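# Arrange all flowers stem-down in the vase

## Task

Place every flower in the vase with its stem pointing down, keeping the vase upright and no stem visibly deformed; then open the grippers and move the arms away from the vase and flowers.

## Robot and tools

Robot: two YAM-style arms, left_arm and right_arm, each with a two-finger parallel gripper and a wrist camera. Calibrated base positions in the scene frame: left_arm at (+0.052, +0.311, +0.014) m, unrotated; right_arm at (-0.008, -0.241, +0.046) m, yawed slightly (quat_wxyz +1.000, 0, 0, -0.026). A two-camera stand is fixed to the floor behind the arms. Loose objects may occasionally get a small push from outside.

Frames. Scene frame: origin at table-top height, halfway between the nominal bases; +z up, +x out over the table, left_arm toward +y (arm names do not match image sides). Each arm reports end_effector_position (m) and end_effector_quat_wxyz in its own base frame; these readings may be off by a few cm, worse at long reach. Gripper axes: fingers point along +z, they open and close along y. The reported position is the spot between the pads, roughly 1 cm short of the fingertips.

Row format (used by both execute_actions and move): 14 numbers, each in [-1, 1], always both arms: dx, dy, dz, rx, ry, rz, opening for left_arm, then the same seven for right_arm. The six pose numbers are an offset, not a pose: measured from that arm's Hand target as it stood when the action or move began, along the Hand target's own axes. Scale: 1.0 = 0.6 m for dx/dy/dz, 180 degrees for rotation; rx, ry, rz form a single rotation vector. Opening is absolute: +1 fully open (0.094 m), -1 closed. Zeros on all six pose numbers mean no new pose for that arm, but its opening number is always a command, so resend the current opening to keep it unchanged.

execute_actions(actions, cameras): actions is a list of actions; each action is a table of up to 15 rows, one row per 1/30 s step. A table shorter than 15 repeats its last row to fill 15 steps. Every row is counted from the start pose of that action, not the prior row; the next action starts from the new Hand target, so a repeated offset moves further. Images are returned only when actions is empty or cameras names some. Camera names: cam_head_left, cam_head_right, cam_high, cam_low, cam_left_wrist, cam_right_wrist (all 672x504), or "all"; an unknown name invalidates the call.

move(target, speed, blend, opening_speed, grip_force, blocking, cameras): drives grippers along straight lines to the offsets in target, either one 14-number row or a list of up to 15 rows, every row counted from the same starting Hand targets. speed: path top speed in m/s, 0.002 to 2.9 (default 0.25), rotation up to twice that in rad/s; one value or one per target. blend: corner rounding in m for lists (0 = full stop at each). opening_speed: rate of gripper change on the -1..+1 scale per second, at least 0.2; use it to close gently on fragile items. grip_force: per-pad force cap in N, 10 to 50, one value or one per arm; it persists, and below full force closing is slow (around 16 s from open at 10 N). blocking=false returns after about 0.5 s while the move continues. A whole move is capped at 10 s. Paths do not avoid obstacles or the other arm; faster moves lag, stray and hit harder, and aiming past a contact presses harder. Do not route a path close past an arm's own base (elbow can swing); go around it.

wait(seconds 0 to 3600): lets the scene run without new commands; returns early if a running move finishes. stop(): brakes a running move. zoom_image(camera, region [x0,y0,x1,y1] pixels, at most 504x504): closer view of a camera's newest image. read_manual(section="licences"): licence text only. finished_scene(scene): ends the current scene, irreversible; pass that scene's number and make no further call in that reply.

Results: robot state per arm, including end_effector_position, quaternion, Hand target (the last commanded pose after clipping, the base for the next offsets), Joint positions (last entry is finger opening in m), joint torques (noisy, offset; joints 1-3 wrap at ±28 N m), Joint velocities (may be omitted when within noise), grip_measured (opening on the -1..+1 scale, reads up to ~2.5 mm wide when empty, narrower than a squeezed part), grip_effort_nm (gripper motor effort, negative = closing; not pad force), Tool commands, motor temperatures. execute_actions results list positions at some steps. A move adds a "move:" line: done (at rest within 10 mm and 2 degrees), off_target, moving, held or fault, plus limits such as paced (pose clipped) or held (steps withheld by a check). Done does not mean no contact.

Control quirks: orientation commands are clipped to within 40 degrees of the current measured orientation each step. Grippers often settle short of or below the target and tilted, especially far out; check the pose after each move, correct tilt, and send the remaining gap as an offset. Small moves may not happen or go sideways. An arm blocked by something keeps pushing until commanded back past the gripper.

Gripping: squeeze rises about 1 N per 0.001 below first-touch reading and jumps to the force limit near 20 N. To release, command an opening clearly above grip_measured.

Avoid: dropping or knocking anything off the table (failure), tipping the vase, bending stems, releasing moving parts, fast impacts or hard pushes on fixed or heavy things, glassware falling more than a few cm, arms or grippers contacting each other (a moderate hit can fail the task; never close a gripper on the other arm's fingers), strain on wrist camera cables. Motor heat builds when holding loads, reaching far or pushing against the unreachable: MOTOR HOT at 75 °C, a fault fold at 90 °C, collapse at 100 °C. Any arm stop is undesirable.

Each tool is called after "Call:" in YAML: its name, and indented under it one key for each argument.

## Session

Call:
execute_actions:
  actions: []

Scene clock: 0.00 s.
left_arm: end_effector_position=(+0.3995, -0.0048, +0.0880) grip_measured=+1.000 grip_effort_nm=n/a end_effector_quat_wxyz=(+0.566, +0.024, +0.822, +0.059) | right_arm: end_effector_position=(+0.3607, -0.0542, +0.0831) grip_measured=+1.000 grip_effort_nm=n/a end_effector_quat_wxyz=(+0.582, +0.132, +0.800, -0.056)
Joint positions: left_arm=[-0.072 1.559 0.393 0.801 -0.137 0.08 0.094] | right_arm=[-0.059 1.492 0.232 0.933 0.191 0.131 0.094]
Joint velocities: within noise
Joint torques (N m): no reading
Motor temperatures (°C): left_arm=[25 28 30 27 27 26 26] | right_arm=[27 33 33 32 24 25 25]
Heat: left arm: 30 °C; right arm: 33 °C.
Hand target: left_arm +0.4001, -0.0048, +0.0882; +0.564, +0.024, +0.823, +0.059 | right_arm +0.3648, -0.0547, +0.0927; +0.595, +0.133, +0.791, -0.056
Tool commands: left_gripper/opening=+1.0 right_gripper/opening=+1.0

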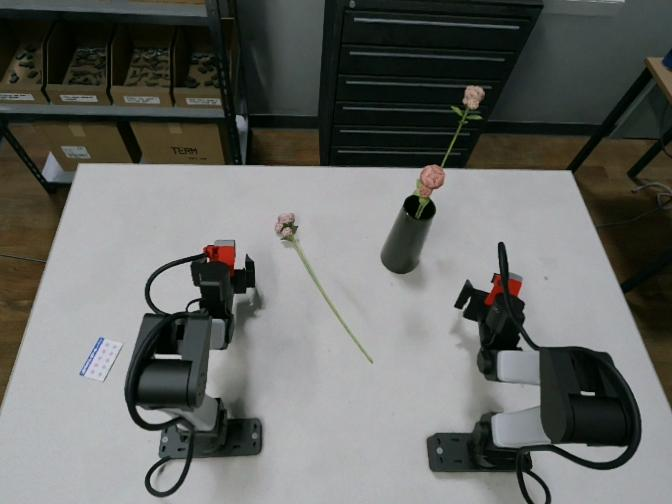

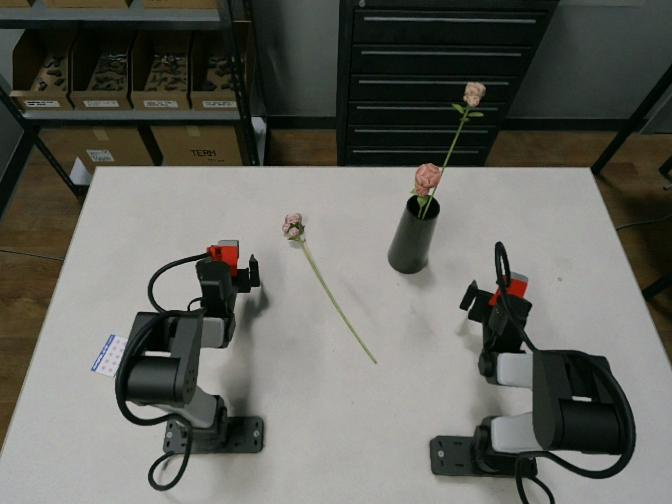

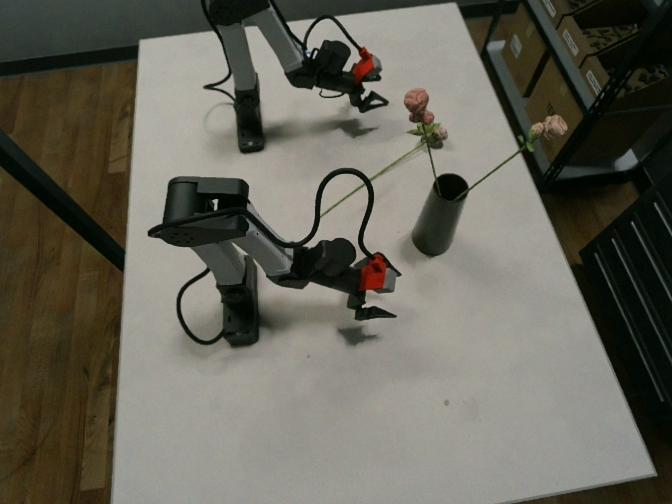

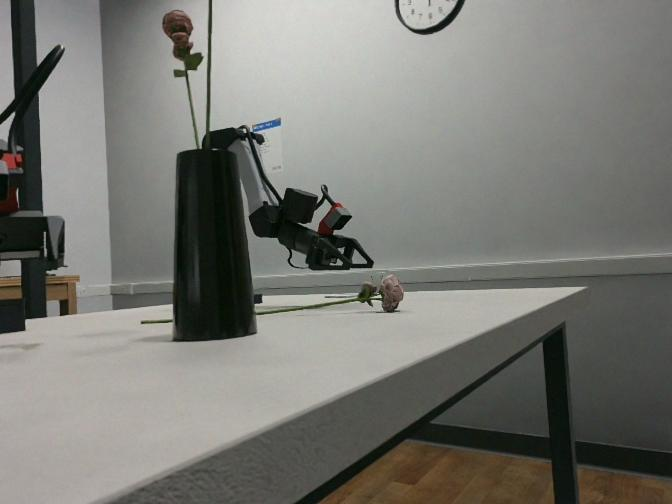

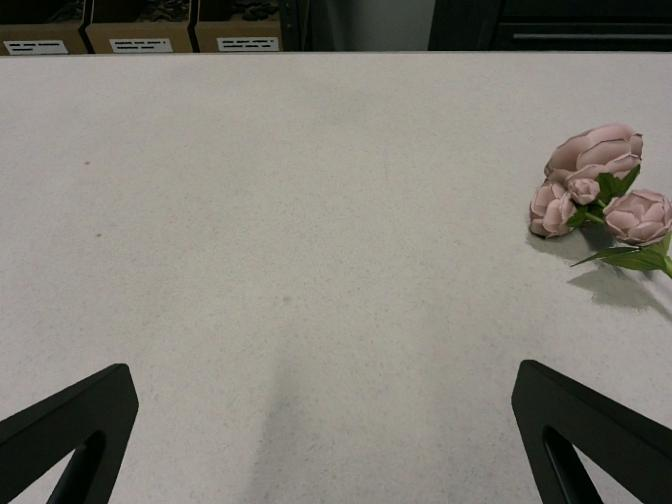

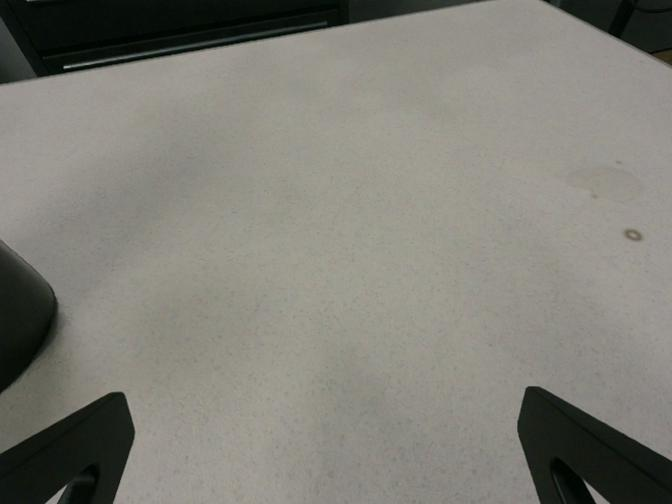

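Call:
move:
  target: [-0.086,-0.332,-0.041,-0.061,0.384,-0.162,1,0,0,0,0,0,0,1]
  cameras: ["cam_left_wrist","cam_head_left","cam_high"]

Scene clock: 11.70 s.
left_arm: end_effector_position=(+0.3999, -0.2066, +0.1255) grip_measured=+1.000 grip_effort_nm=-0.04 end_effector_quat_wxyz=(+0.017, -0.256, +0.967, -0.011) | right_arm: end_effector_position=(+0.3606, -0.0542, +0.0828) grip_measured=+1.000 grip_effort_nm=0.01 end_effector_quat_wxyz=(+0.582, +0.132, +0.801, -0.056)
Joint positions: left_arm=[-0.479 2.301 2.313 -1.544 -0.007 -0.997 0.094] | right_arm=[-0.059 1.492 0.232 0.931 0.191 0.131 0.094]
Joint torques (N m): left_arm=[-0.2 -9.54 8.49 0.31 0.04 -0.02] | right_arm=[-0.29 -5.61 5.61 1.79 0.1 -0.09]
Heat: left arm: 32 °C; right arm: 35 °C.
Hand target: left_arm +0.4012, -0.2097, +0.1199; +0.000, -0.259, +0.966, +0.000 | right_arm +0.3648, -0.0547, +0.0927; +0.595, +0.133, +0.791, -0.056
Off the commanded pose: left_arm 0.006 m, 2 deg | right_arm 0.011 m, 2 deg.
joint sent to its limit (left arm) — joint 4 (wrist pitch), lower limit. The joint targets still meet the commanded pose.
move: done
Images, in order (width x height): cam_head_left 672x504, cam_high 672x504, cam_left_wrist 672x504.

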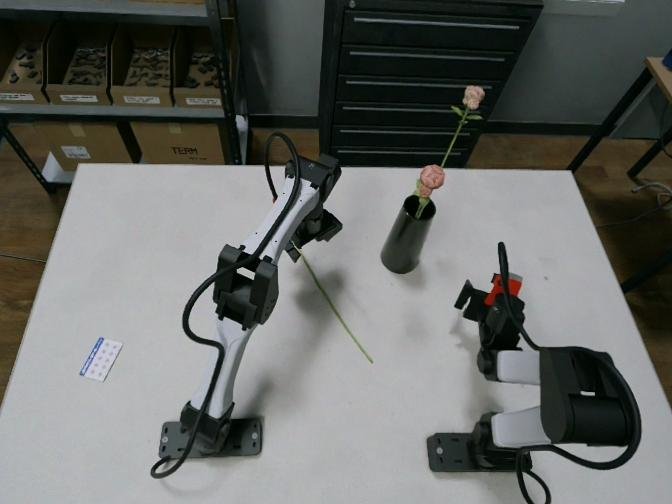

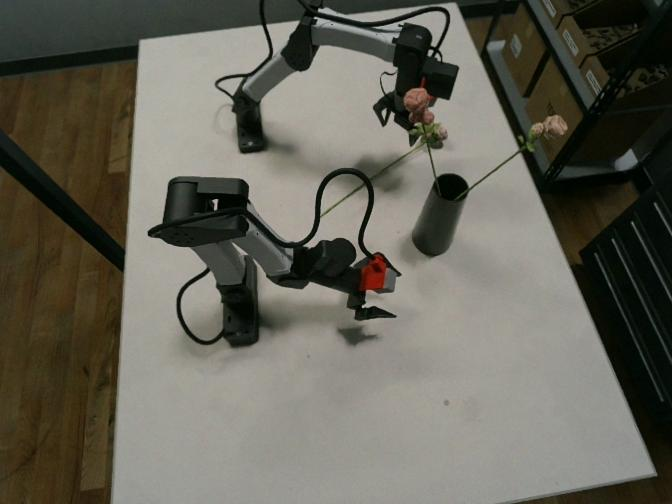

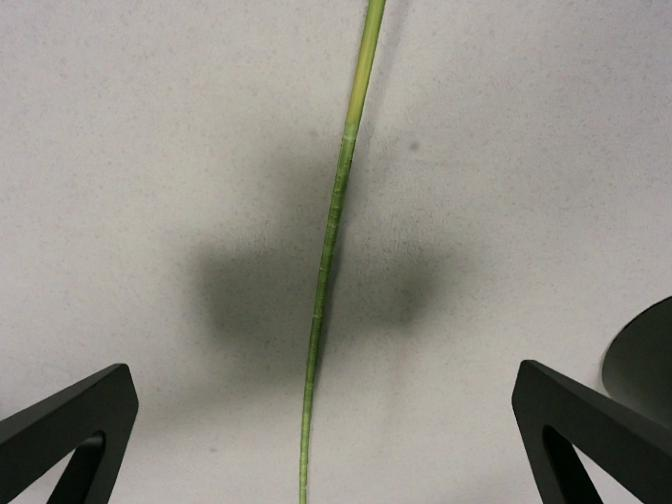

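Call:
move:
  target: [0,0,0.158,0,0,0,1,0,0,0,0,0,0,1]
  cameras: ["cam_left_wrist","cam_low"]

Scene clock: 14.83 s.
left_arm: end_effector_position=(+0.4055, -0.2097, +0.0404) grip_measured=+1.000 grip_effort_nm=-0.04 end_effector_quat_wxyz=(+0.014, -0.256, +0.967, -0.008) | right_arm: end_effector_position=(+0.3606, -0.0542, +0.0828) grip_measured=+1.000 grip_effort_nm=0.01 end_effector_quat_wxyz=(+0.582, +0.132, +0.801, -0.056)
Joint positions: left_arm=[-0.479 2.307 1.984 -1.217 -0.006 -0.997 0.094] | right_arm=[-0.059 1.492 0.232 0.931 0.191 0.131 0.094]
Joint torques (N m): left_arm=[-0.17 -10.15 4.92 0.54 0.03 -0.03] | right_arm=[-0.28 -5.6 5.59 1.79 0.1 -0.09]
Heat: left arm: 32 °C; right arm: 35 °C.
Hand target: left_arm +0.4012, -0.2097, +0.0251; +0.000, -0.259, +0.966, +0.000 | right_arm +0.3648, -0.0547, +0.0927; +0.595, +0.133, +0.791, -0.056
Off the commanded pose: left_arm 0.016 m, 2 deg | right_arm 0.011 m, 2 deg.
move: off_target (left_arm)
Images, in order (width x height): cam_low 672x504, cam_left_wrist 672x504.

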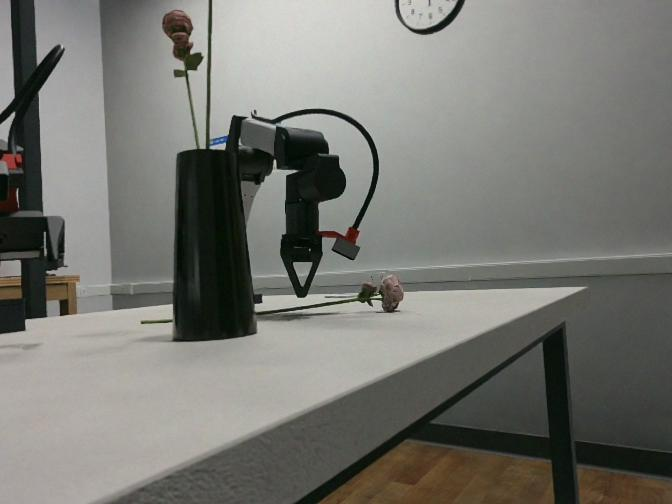

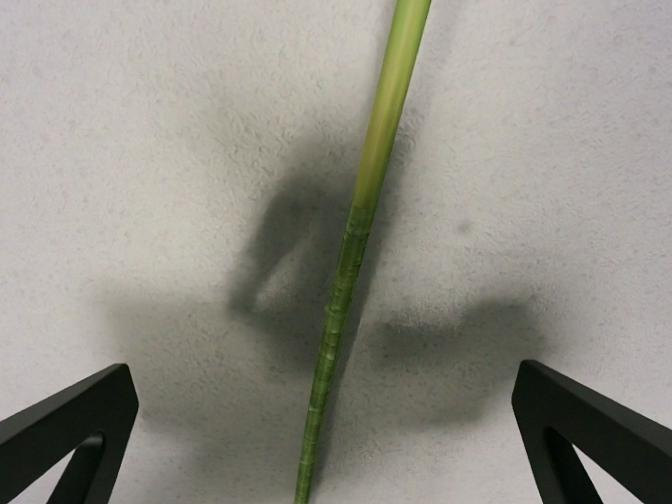

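Call:
move:
  target: [0.012,0,0.05,0,0,0.044,1,0,0,0,0,0,0,1]
  cameras: ["cam_left_wrist","cam_low"]
  speed: 0.1

Call:
zoom_image:
  camera: "cam_low"
  region: [220, 220, 420, 370]

Scene clock: 17.47 s.
left_arm: end_effector_position=(+0.4015, -0.2127, +0.0133) grip_measured=+1.000 grip_effort_nm=-0.04 end_effector_quat_wxyz=(+0.016, -0.198, +0.980, -0.010) | right_arm: end_effector_position=(+0.3606, -0.0542, +0.0828) grip_measured=+1.000 grip_effort_nm=0.01 end_effector_quat_wxyz=(+0.582, +0.132, +0.801, -0.056)
Joint positions: left_arm=[-0.489 2.307 1.876 -1.101 -0.006 -0.888 0.094] | right_arm=[-0.059 1.492 0.232 0.931 0.191 0.131 0.094]
Joint torques (N m): left_arm=[-0.53 -9.59 4.78 0.58 0.04 0.13] | right_arm=[-0.28 -5.59 5.59 1.79 0.09 -0.09]
Heat: left arm: 32 °C; right arm: 36 °C.
Hand target: left_arm +0.3950, -0.2132, -0.0049; +0.000, -0.192, +0.981, +0.000 | right_arm +0.3648, -0.0547, +0.0927; +0.595, +0.133, +0.791, -0.056
Off the commanded pose: left_arm 0.019 m, 2 deg | right_arm 0.011 m, 2 deg.
move: off_target (left_arm)
Images, in order (width x height): cam_low 672x504, cam_left_wrist 672x504.

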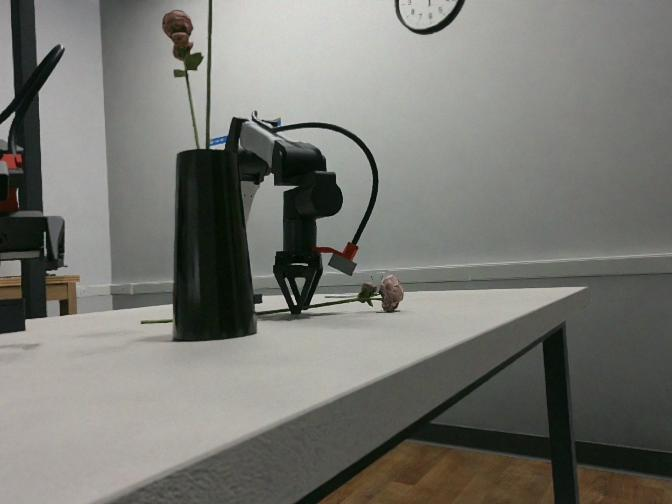

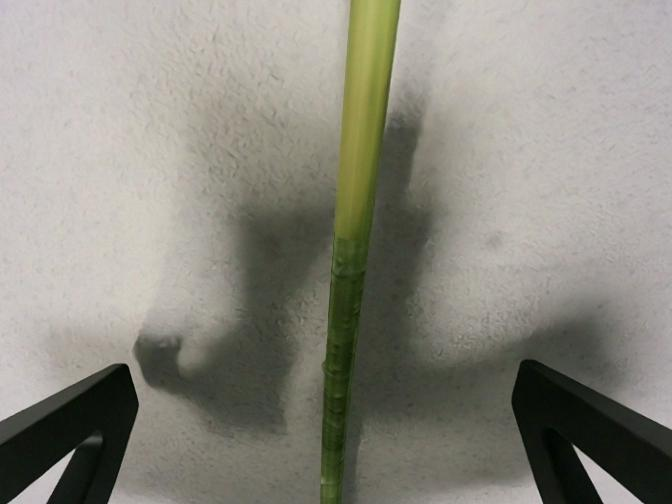

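Scaled by 2.520 from the camera's image (finer frame: 960x720).

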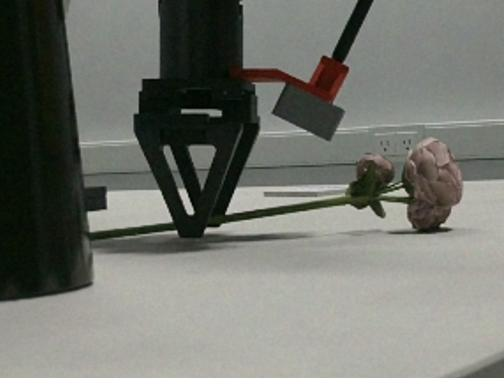

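Call:
move:
  target: [0,0,0.009,0,0,0,-1,0,0,0,0,0,0,1]
  grip_force: 30
  cameras: ["cam_left_wrist","cam_low"]

Scene clock: 23.43 s.
left_arm: end_effector_position=(+0.4020, -0.2131, +0.0085) grip_measured=-0.854 grip_effort_nm=-0.65 end_effector_quat_wxyz=(+0.017, -0.197, +0.980, -0.011) | right_arm: end_effector_position=(+0.3606, -0.0542, +0.0828) grip_measured=+1.000 grip_effort_nm=0.01 end_effector_quat_wxyz=(+0.582, +0.132, +0.801, -0.056)
Joint positions: left_arm=[-0.489 2.312 1.865 -1.084 -0.005 -0.886 0.007] | right_arm=[-0.059 1.492 0.232 0.931 0.191 0.131 0.094]
Joint torques (N m): left_arm=[-0.47 -9.51 4.74 0.59 0.03 0.11] | right_arm=[-0.28 -5.59 5.63 1.79 0.1 -0.1]
Motor temperatures (°C): left_arm=[25 33 32 29 27 26 26] | right_arm=[27 35 35 36 24 25 25]
Heat: left arm: 33 °C; right arm: 36 °C.
Hand target: left_arm +0.3951, -0.2132, -0.0103; +0.000, -0.192, +0.981, +0.000 | right_arm +0.3648, -0.0547, +0.0927; +0.595, +0.133, +0.791, -0.056
Off the commanded pose: left_arm 0.020 m, 2 deg | right_arm 0.011 m, 2 deg.
grip_force (N): 30, 30
move: off_target (left_arm)
Images, in order (width x height): cam_low 672x504, cam_left_wrist 672x504.

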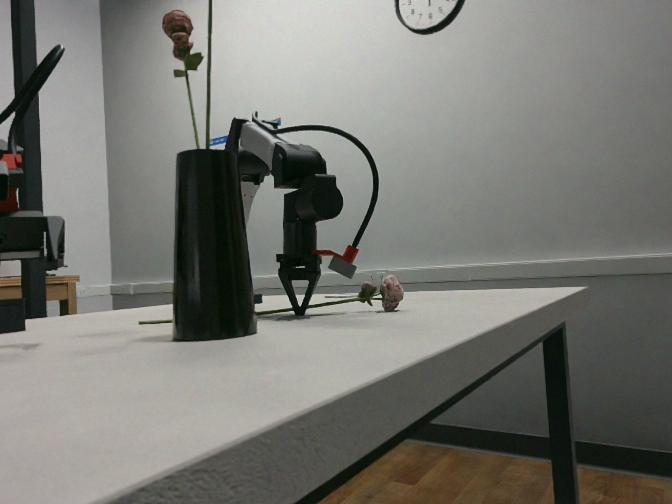

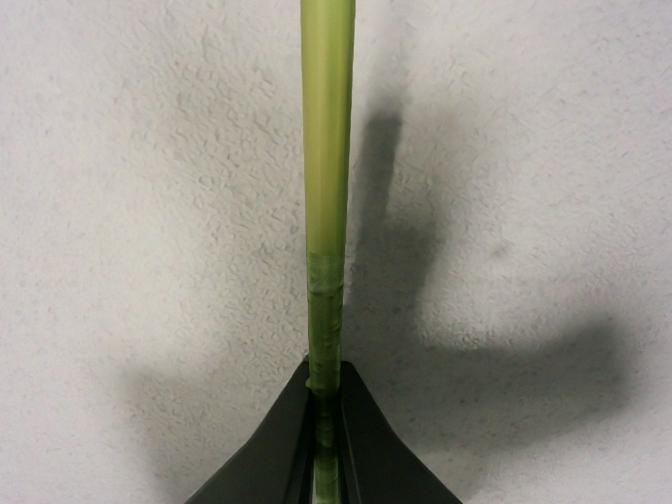

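Call:
move:
  target:
    - [0,0,-0.4,0,0,0,-1,0,0,0,0,0,0,1]
    - [0.185,-0.114,-0.85,0.368,-0.554,0.234,-1,0,0,0,0,0,0,1]
  blend: [0.05,0]
  cameras: ["cam_head_left","cam_high","cam_low","cam_left_wrist"]

Scene clock: 36.40 s.
left_arm: end_effector_position=(+0.3109, -0.3145, +0.5123) grip_measured=-0.855 grip_effort_nm=-0.70 end_effector_quat_wxyz=(+0.782, +0.200, +0.489, -0.331) | right_arm: end_effector_position=(+0.3606, -0.0542, +0.0828) grip_measured=+1.000 grip_effort_nm=0.01 end_effector_quat_wxyz=(+0.582, +0.132, +0.801, -0.056)
Joint positions: left_arm=[-0.792 1.378 1.257 0.579 -0.003 -0.011 0.007] | right_arm=[-0.059 1.492 0.232 0.931 0.191 0.131 0.094]
Joint torques (N m): left_arm=[0.53 -4.26 6.04 2.5 0.02 0.17] | right_arm=[-0.27 -5.6 5.6 1.79 0.1 -0.09]
Heat: left arm: 36 °C; right arm: 37 °C.
Hand target: left_arm +0.3177, -0.3185, +0.4995; +0.779, +0.206, +0.495, -0.324 | right_arm +0.3648, -0.0547, +0.0927; +0.595, +0.133, +0.791, -0.056
Off the commanded pose: left_arm 0.015 m, 1 deg | right_arm 0.011 m, 2 deg.
grip_force (N): 30, 30
move: off_target (left_arm)

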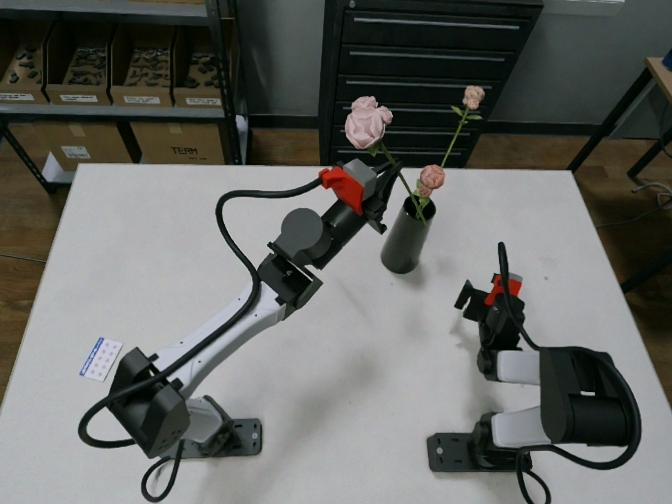

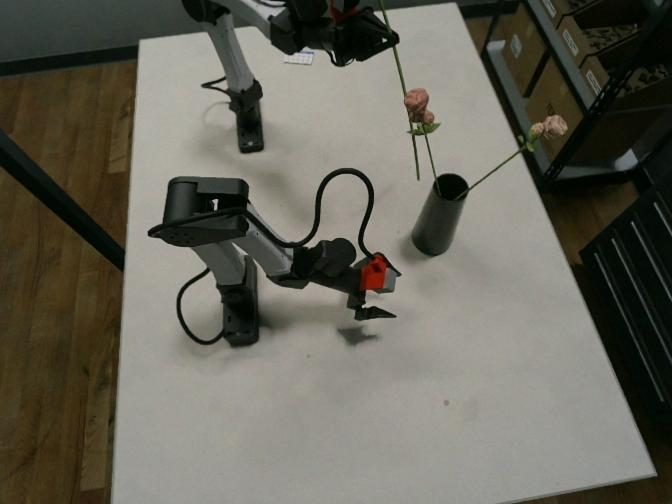

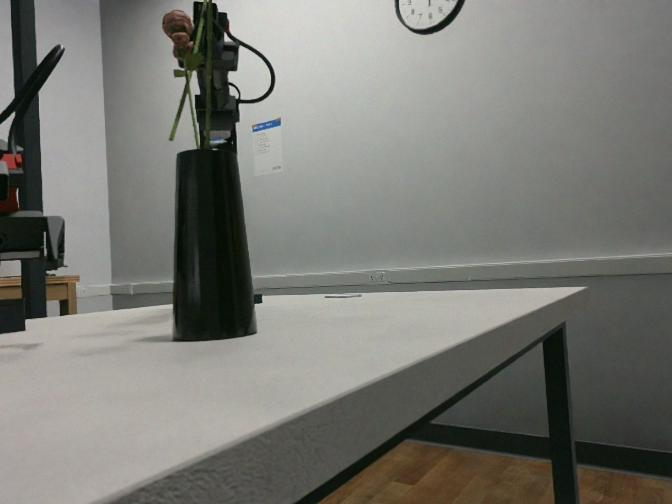

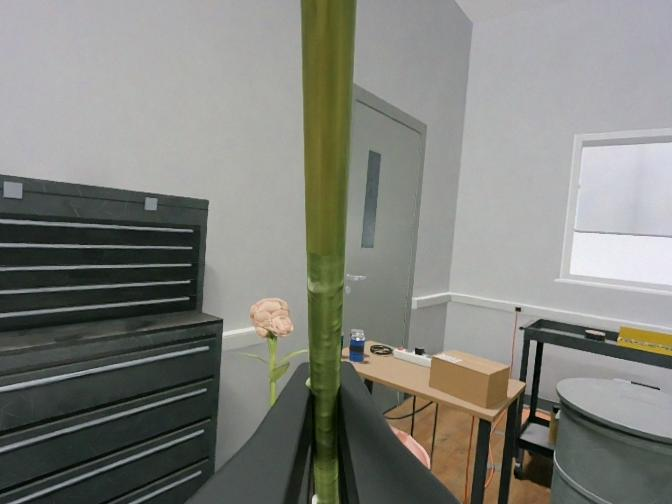

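Call:
zoom_image:
  camera: "cam_head_left"
  region: [320, 60, 520, 290]

Call:
zoom_image:
  camera: "cam_high"
  region: [350, 60, 600, 270]

Call:
zoom_image:
  camera: "cam_low"
  region: [120, 0, 320, 200]

Scaled by 2.191 from the camera's image (finer frame: 960x720).

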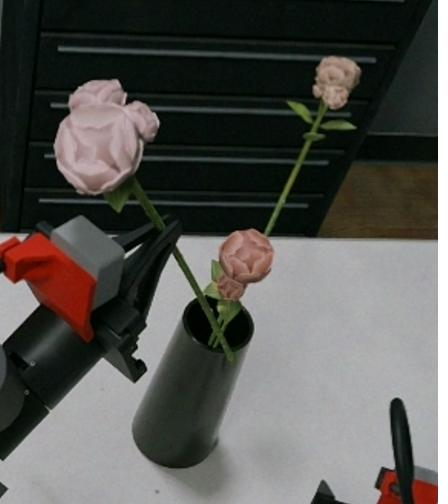

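Scaled by 2.016 from the camera's image (finer frame: 960x720).

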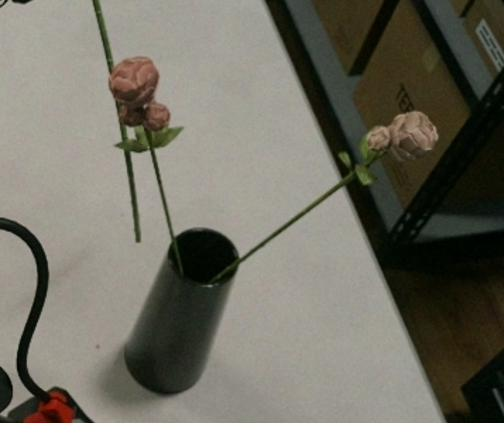

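Scaled by 2.520 from the camera's image (finer frame: 960x720).

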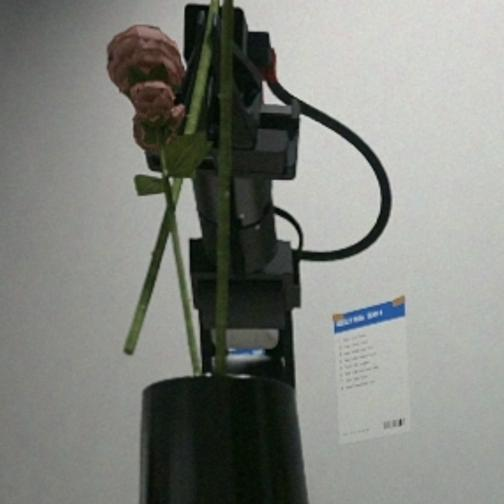

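Call:
move:
  target: [0.07,-0.007,0.151,0.005,0.057,0.056,-1,0,0,0,0,0,0,1]
  cameras: ["cam_head_left","cam_high","cam_low"]

Call:
zoom_image:
  camera: "cam_head_left"
  region: [320, 60, 520, 290]

Call:
zoom_image:
  camera: "cam_high"
  region: [350, 60, 600, 270]

Call:
zoom_image:
  camera: "cam_low"
  region: [120, 0, 320, 200]

Scene clock: 45.67 s.
left_arm: end_effector_position=(+0.3819, -0.3873, +0.4978) grip_measured=-0.855 grip_effort_nm=-0.70 end_effector_quat_wxyz=(+0.753, +0.280, +0.543, -0.246) | right_arm: end_effector_position=(+0.3606, -0.0542, +0.0827) grip_measured=+1.000 grip_effort_nm=0.01 end_effector_quat_wxyz=(+0.582, +0.132, +0.801, -0.056)
Joint positions: left_arm=[-0.792 1.719 1.72 0.255 0 0.161 0.007] | right_arm=[-0.059 1.492 0.232 0.931 0.191 0.131 0.094]
Joint torques (N m): left_arm=[-0.5 -6.78 10.55 2.54 -0.13 0.22] | right_arm=[-0.28 -5.6 5.59 1.79 0.1 -0.09]
Heat: left arm: 35 °C; right arm: 37 °C.
Hand target: left_arm +0.3852, -0.3922, +0.5000; +0.756, +0.283, +0.541, -0.238 | right_arm +0.3648, -0.0547, +0.0926; +0.595, +0.133, +0.791, -0.056
Off the commanded pose: left_arm 0.006 m, 1 deg | right_arm 0.011 m, 2 deg.
grip_force (N): 30, 30
move: done

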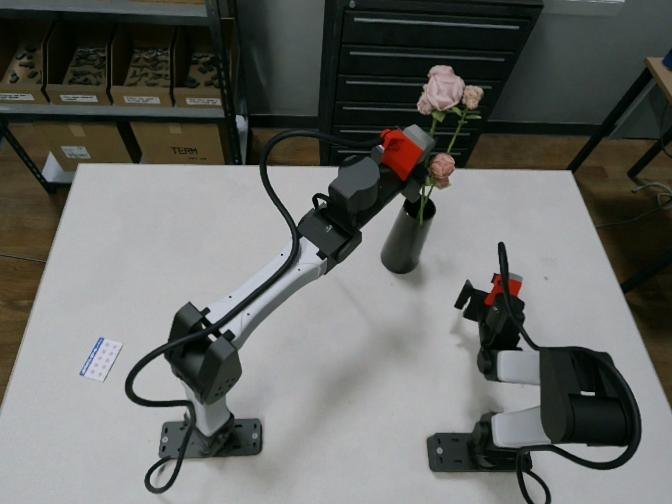

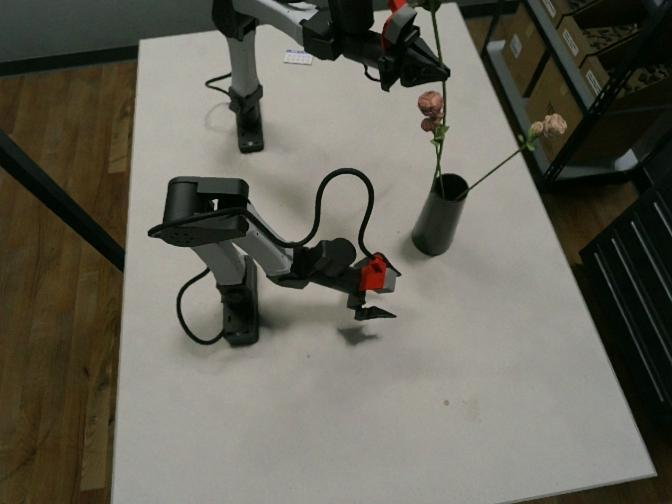

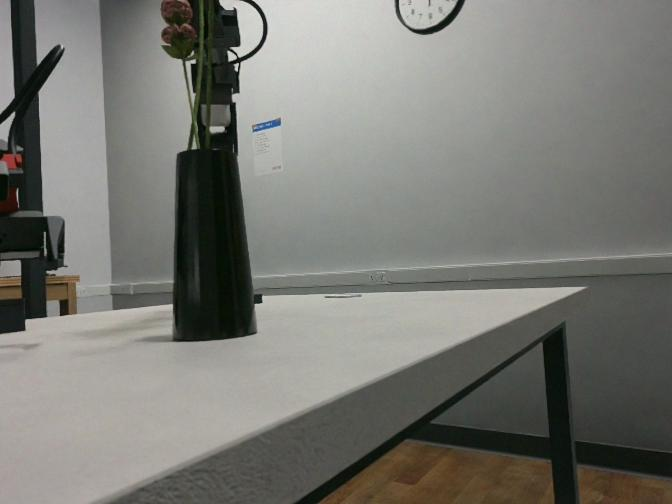

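Scaled by 2.191 from the camera's image (finer frame: 960x720).

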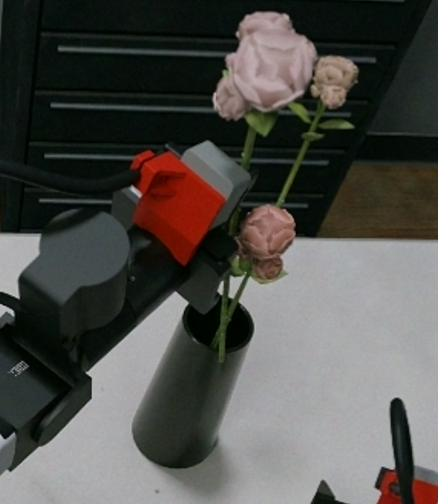

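Scaled by 2.016 from the camera's image (finer frame: 960x720).

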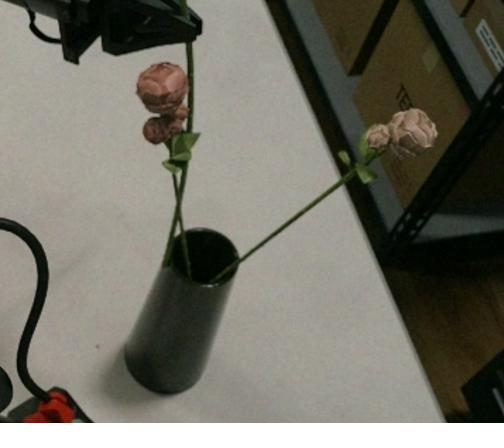

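Scaled by 2.520 from the camera's image (finer frame: 960x720).

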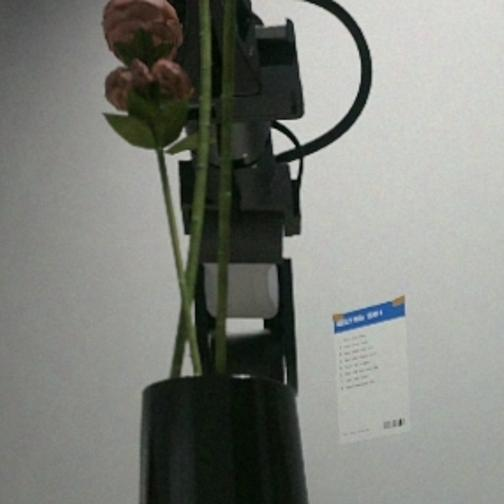

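Call:
move:
  target:
    - [-0.056,0.01,0.015,0,0,0,-1,0,0,0,0,0,0,1]
    - [-0.037,0.053,0.055,0,0,0,-1,0,0,0,0,0,0,1]
  blend: [0.01,0]
  cameras: ["cam_head_left","cam_high","cam_low"]

Call:
zoom_image:
  camera: "cam_head_left"
  region: [320, 60, 520, 290]

Call:
zoom_image:
  camera: "cam_high"
  region: [350, 60, 600, 270]

Call:
zoom_image:
  camera: "cam_low"
  region: [120, 0, 320, 200]

Scene clock: 49.93 s.
left_arm: end_effector_position=(+0.4195, -0.3863, +0.5335) grip_measured=-0.855 grip_effort_nm=-0.70 end_effector_quat_wxyz=(+0.755, +0.282, +0.543, -0.235) | right_arm: end_effector_position=(+0.3606, -0.0542, +0.0827) grip_measured=+1.000 grip_effort_nm=0.01 end_effector_quat_wxyz=(+0.582, +0.132, +0.801, -0.056)
Joint positions: left_arm=[-0.729 1.886 2.081 0.06 0.05 0.163 0.007] | right_arm=[-0.059 1.492 0.232 0.931 0.191 0.131 0.094]
Joint torques (N m): left_arm=[-0.1 -7.97 10.15 2.54 0.03 0.04] | right_arm=[-0.28 -5.59 5.61 1.79 0.09 -0.1]
Heat: left arm: 35 °C; right arm: 38 °C.
Hand target: left_arm +0.4222, -0.3905, +0.5350; +0.756, +0.283, +0.540, -0.238 | right_arm +0.3648, -0.0547, +0.0926; +0.595, +0.133, +0.791, -0.056
Off the commanded pose: left_arm 0.005 m, 0 deg | right_arm 0.011 m, 2 deg.
grip_force (N): 30, 30
move: done

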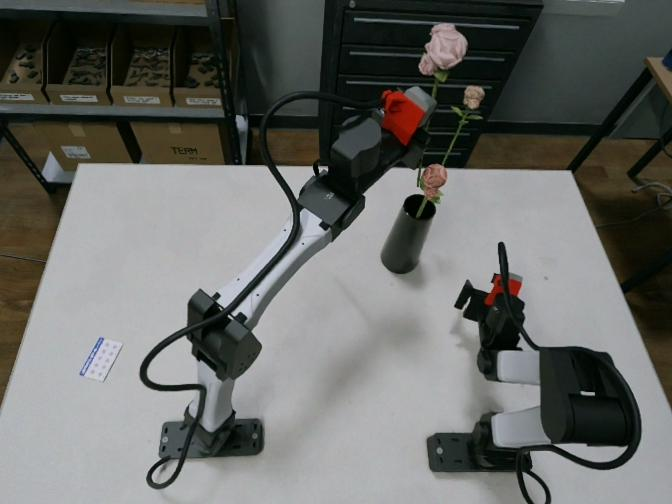

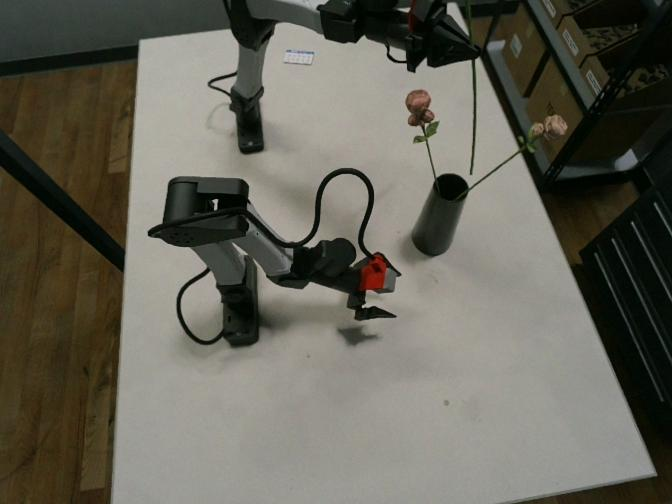

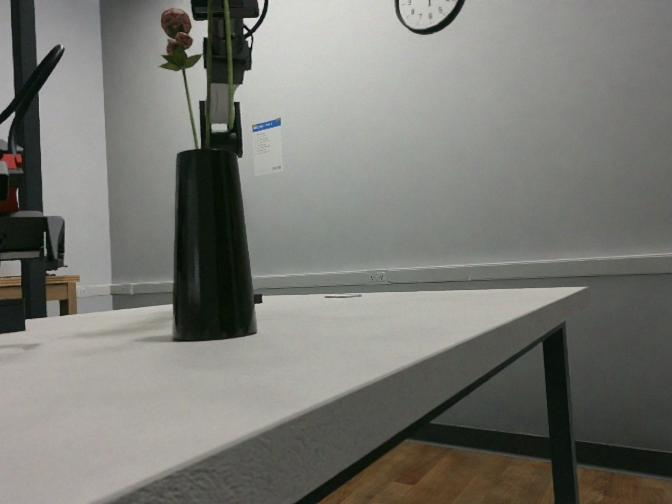

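Scaled by 2.191 from the camera's image (finer frame: 960x720).

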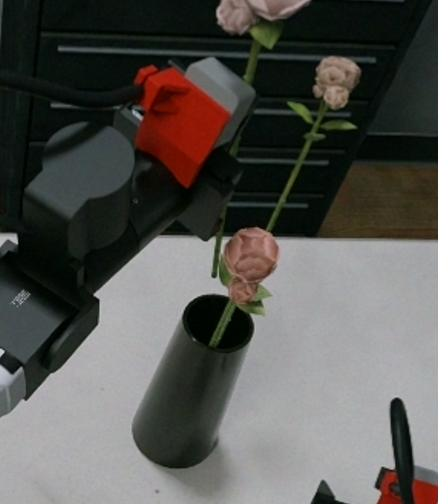

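Scaled by 2.016 from the camera's image (finer frame: 960x720).

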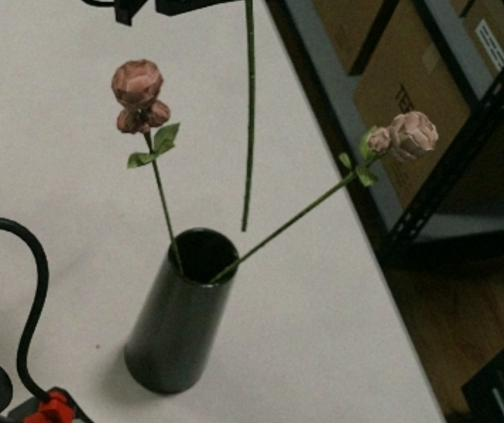

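Scaled by 2.520 from the camera's image (finer frame: 960x720).

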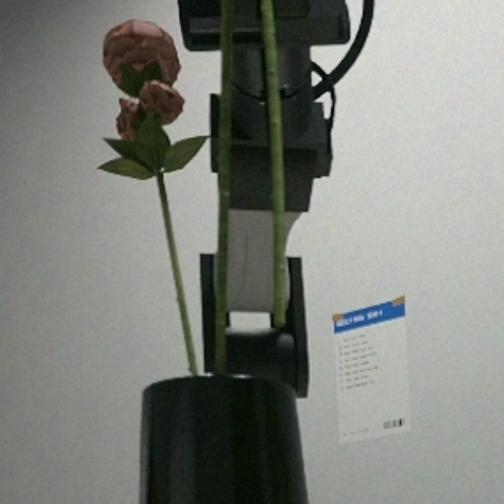

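Call:
move:
  target: [-0.017,-0.055,-0.028,0,0,0,-1,0,0,0,0,0,0,1]
  cameras: ["cam_head_left","cam_high","cam_low"]

Call:
zoom_image:
  camera: "cam_head_left"
  region: [320, 60, 520, 290]

Call:
zoom_image:
  camera: "cam_high"
  region: [350, 60, 600, 270]

Call:
zoom_image:
  camera: "cam_low"
  region: [120, 0, 320, 200]

Scene clock: 57.37 s.
left_arm: end_effector_position=(+0.3916, -0.4118, +0.5232) grip_measured=-0.855 grip_effort_nm=-0.70 end_effector_quat_wxyz=(+0.745, +0.290, +0.550, -0.242) | right_arm: end_effector_position=(+0.3606, -0.0542, +0.0827) grip_measured=+1.000 grip_effort_nm=0.01 end_effector_quat_wxyz=(+0.582, +0.132, +0.801, -0.056)
Joint positions: left_arm=[-0.816 1.86 2.028 0.062 -0.016 0.175 0.007] | right_arm=[-0.059 1.492 0.232 0.931 0.191 0.131 0.094]
Joint torques (N m): left_arm=[0.05 -11.99 5.91 2.82 -0.14 0.13] | right_arm=[-0.28 -5.6 5.6 1.79 0.09 -0.09]
Motor temperatures (°C): left_arm=[25 36 37 33 26 26 27] | right_arm=[27 36 37 38 24 25 25]
Heat: left arm: 37 °C; right arm: 38 °C.
Hand target: left_arm +0.3856, -0.4024, +0.5348; +0.756, +0.283, +0.540, -0.238 | right_arm +0.3648, -0.0547, +0.0926; +0.595, +0.133, +0.791, -0.056
Off the commanded pose: left_arm 0.016 m, 2 deg | right_arm 0.011 m, 2 deg.
grip_force (N): 30, 30
move: off_target (left_arm)

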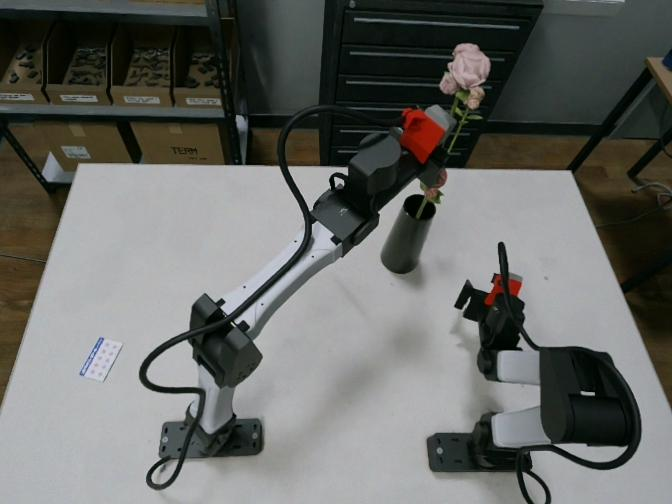

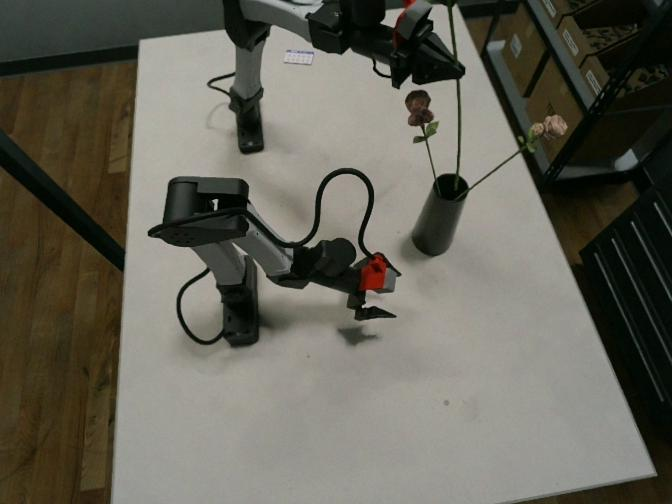

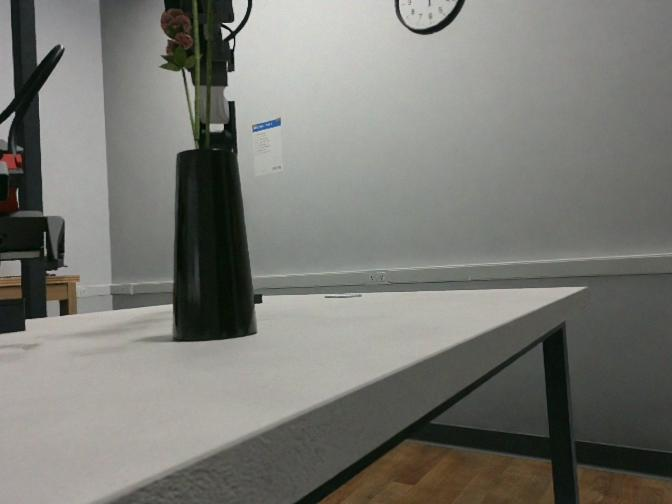

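Scaled by 2.191 from the camera's image (finer frame: 960x720).

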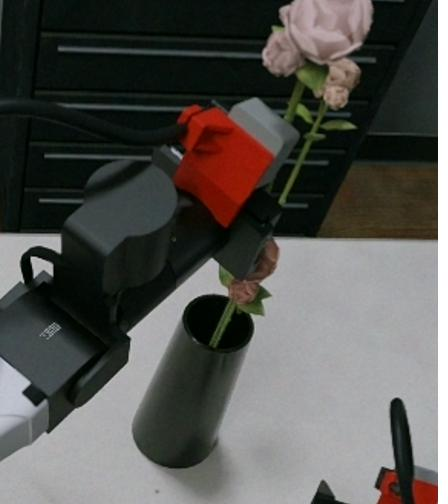

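Scaled by 2.016 from the camera's image (finer frame: 960x720).

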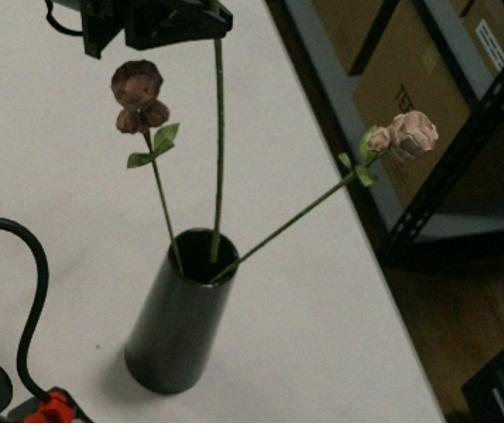

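Scaled by 2.520 from the camera's image (finer frame: 960x720).

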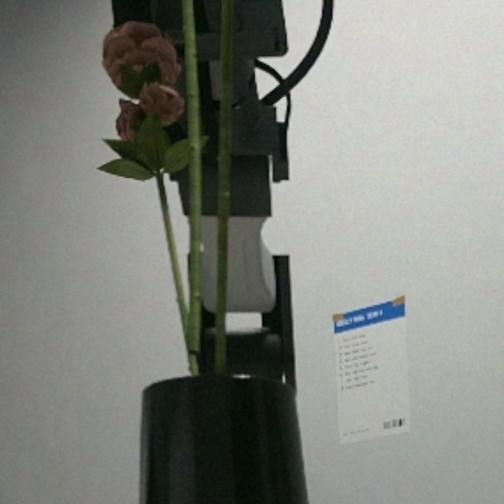

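Call:
move:
  target:
    - [0.181,0.022,0.009,-0.003,0.036,-0.034,-1,0,0,0,0,0,0,1]
    - [0.334,0.017,-0.008,-0.004,0.052,-0.049,-1,0,0,0,0,0,0,1]
  blend: [0.02,0]
  speed: 0.15
  cameras: ["cam_head_left","cam_high","cam_low"]

Call:
zoom_image:
  camera: "cam_head_left"
  region: [320, 60, 520, 290]

Call:
zoom_image:
  camera: "cam_high"
  region: [350, 60, 600, 270]

Call:
zoom_image:
  camera: "cam_low"
  region: [120, 0, 320, 200]

Scene clock: 61.63 s.
left_arm: end_effector_position=(+0.4446, -0.4011, +0.3605) grip_measured=-0.855 grip_effort_nm=-0.70 end_effector_quat_wxyz=(+0.697, +0.253, +0.614, -0.269) | right_arm: end_effector_position=(+0.3606, -0.0542, +0.0827) grip_measured=+1.000 grip_effort_nm=0.01 end_effector_quat_wxyz=(+0.582, +0.132, +0.801, -0.056)
Joint positions: left_arm=[-0.724 1.889 1.518 0.488 0.036 0.019 0.007] | right_arm=[-0.059 1.492 0.232 0.931 0.191 0.131 0.094]
Joint torques (N m): left_arm=[0.47 -8.7 6.71 2.89 0.03 0.03] | right_arm=[-0.28 -5.6 5.61 1.8 0.09 -0.1]
Heat: left arm: 36 °C; right arm: 38 °C.
Hand target: left_arm +0.4498, -0.4025, +0.3447; +0.691, +0.254, +0.622, -0.268 | right_arm +0.3648, -0.0547, +0.0926; +0.595, +0.133, +0.791, -0.056
Off the commanded pose: left_arm 0.017 m, 1 deg | right_arm 0.011 m, 2 deg.
grip_force (N): 30, 30
move: off_target (left_arm)

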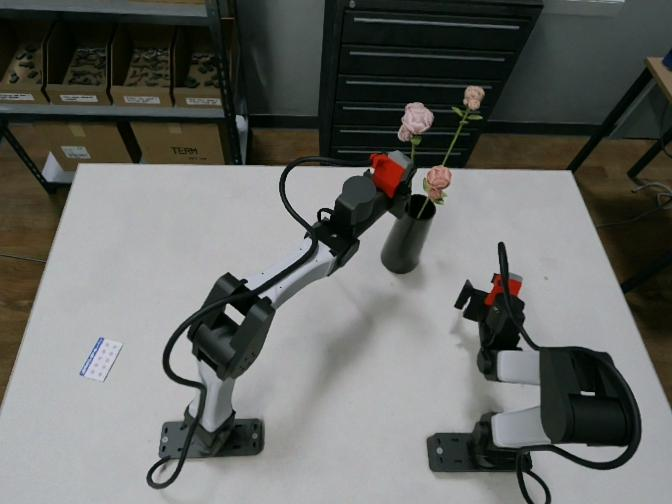

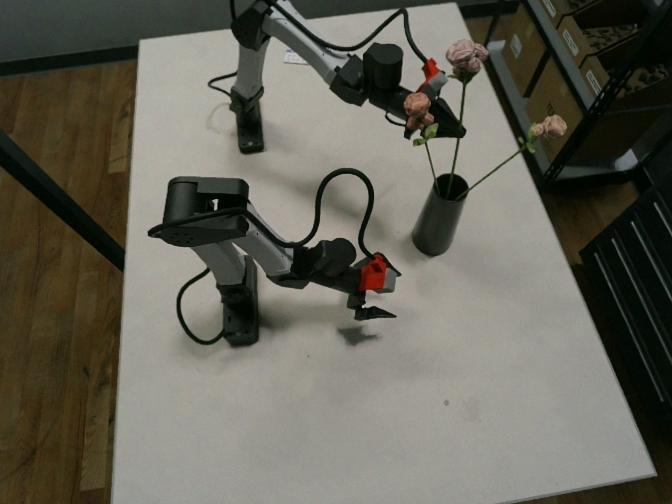

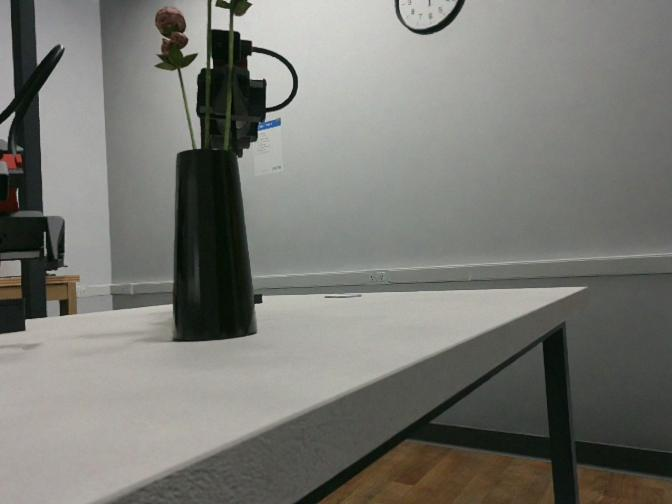

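Scaled by 2.191 from the camera's image (finer frame: 960x720).

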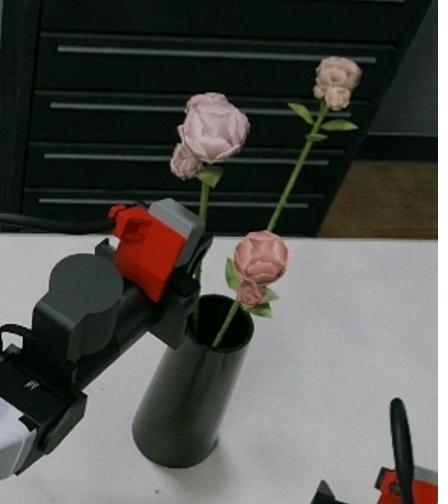

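Scaled by 2.016 from the camera's image (finer frame: 960x720).

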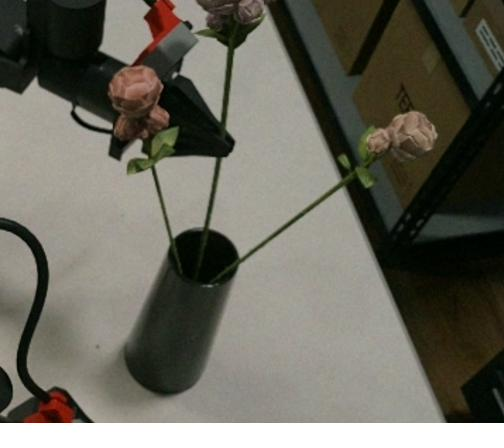

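Scaled by 2.520 from the camera's image (finer frame: 960x720).

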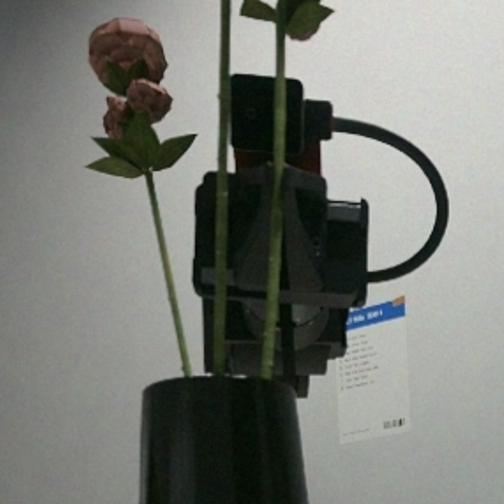

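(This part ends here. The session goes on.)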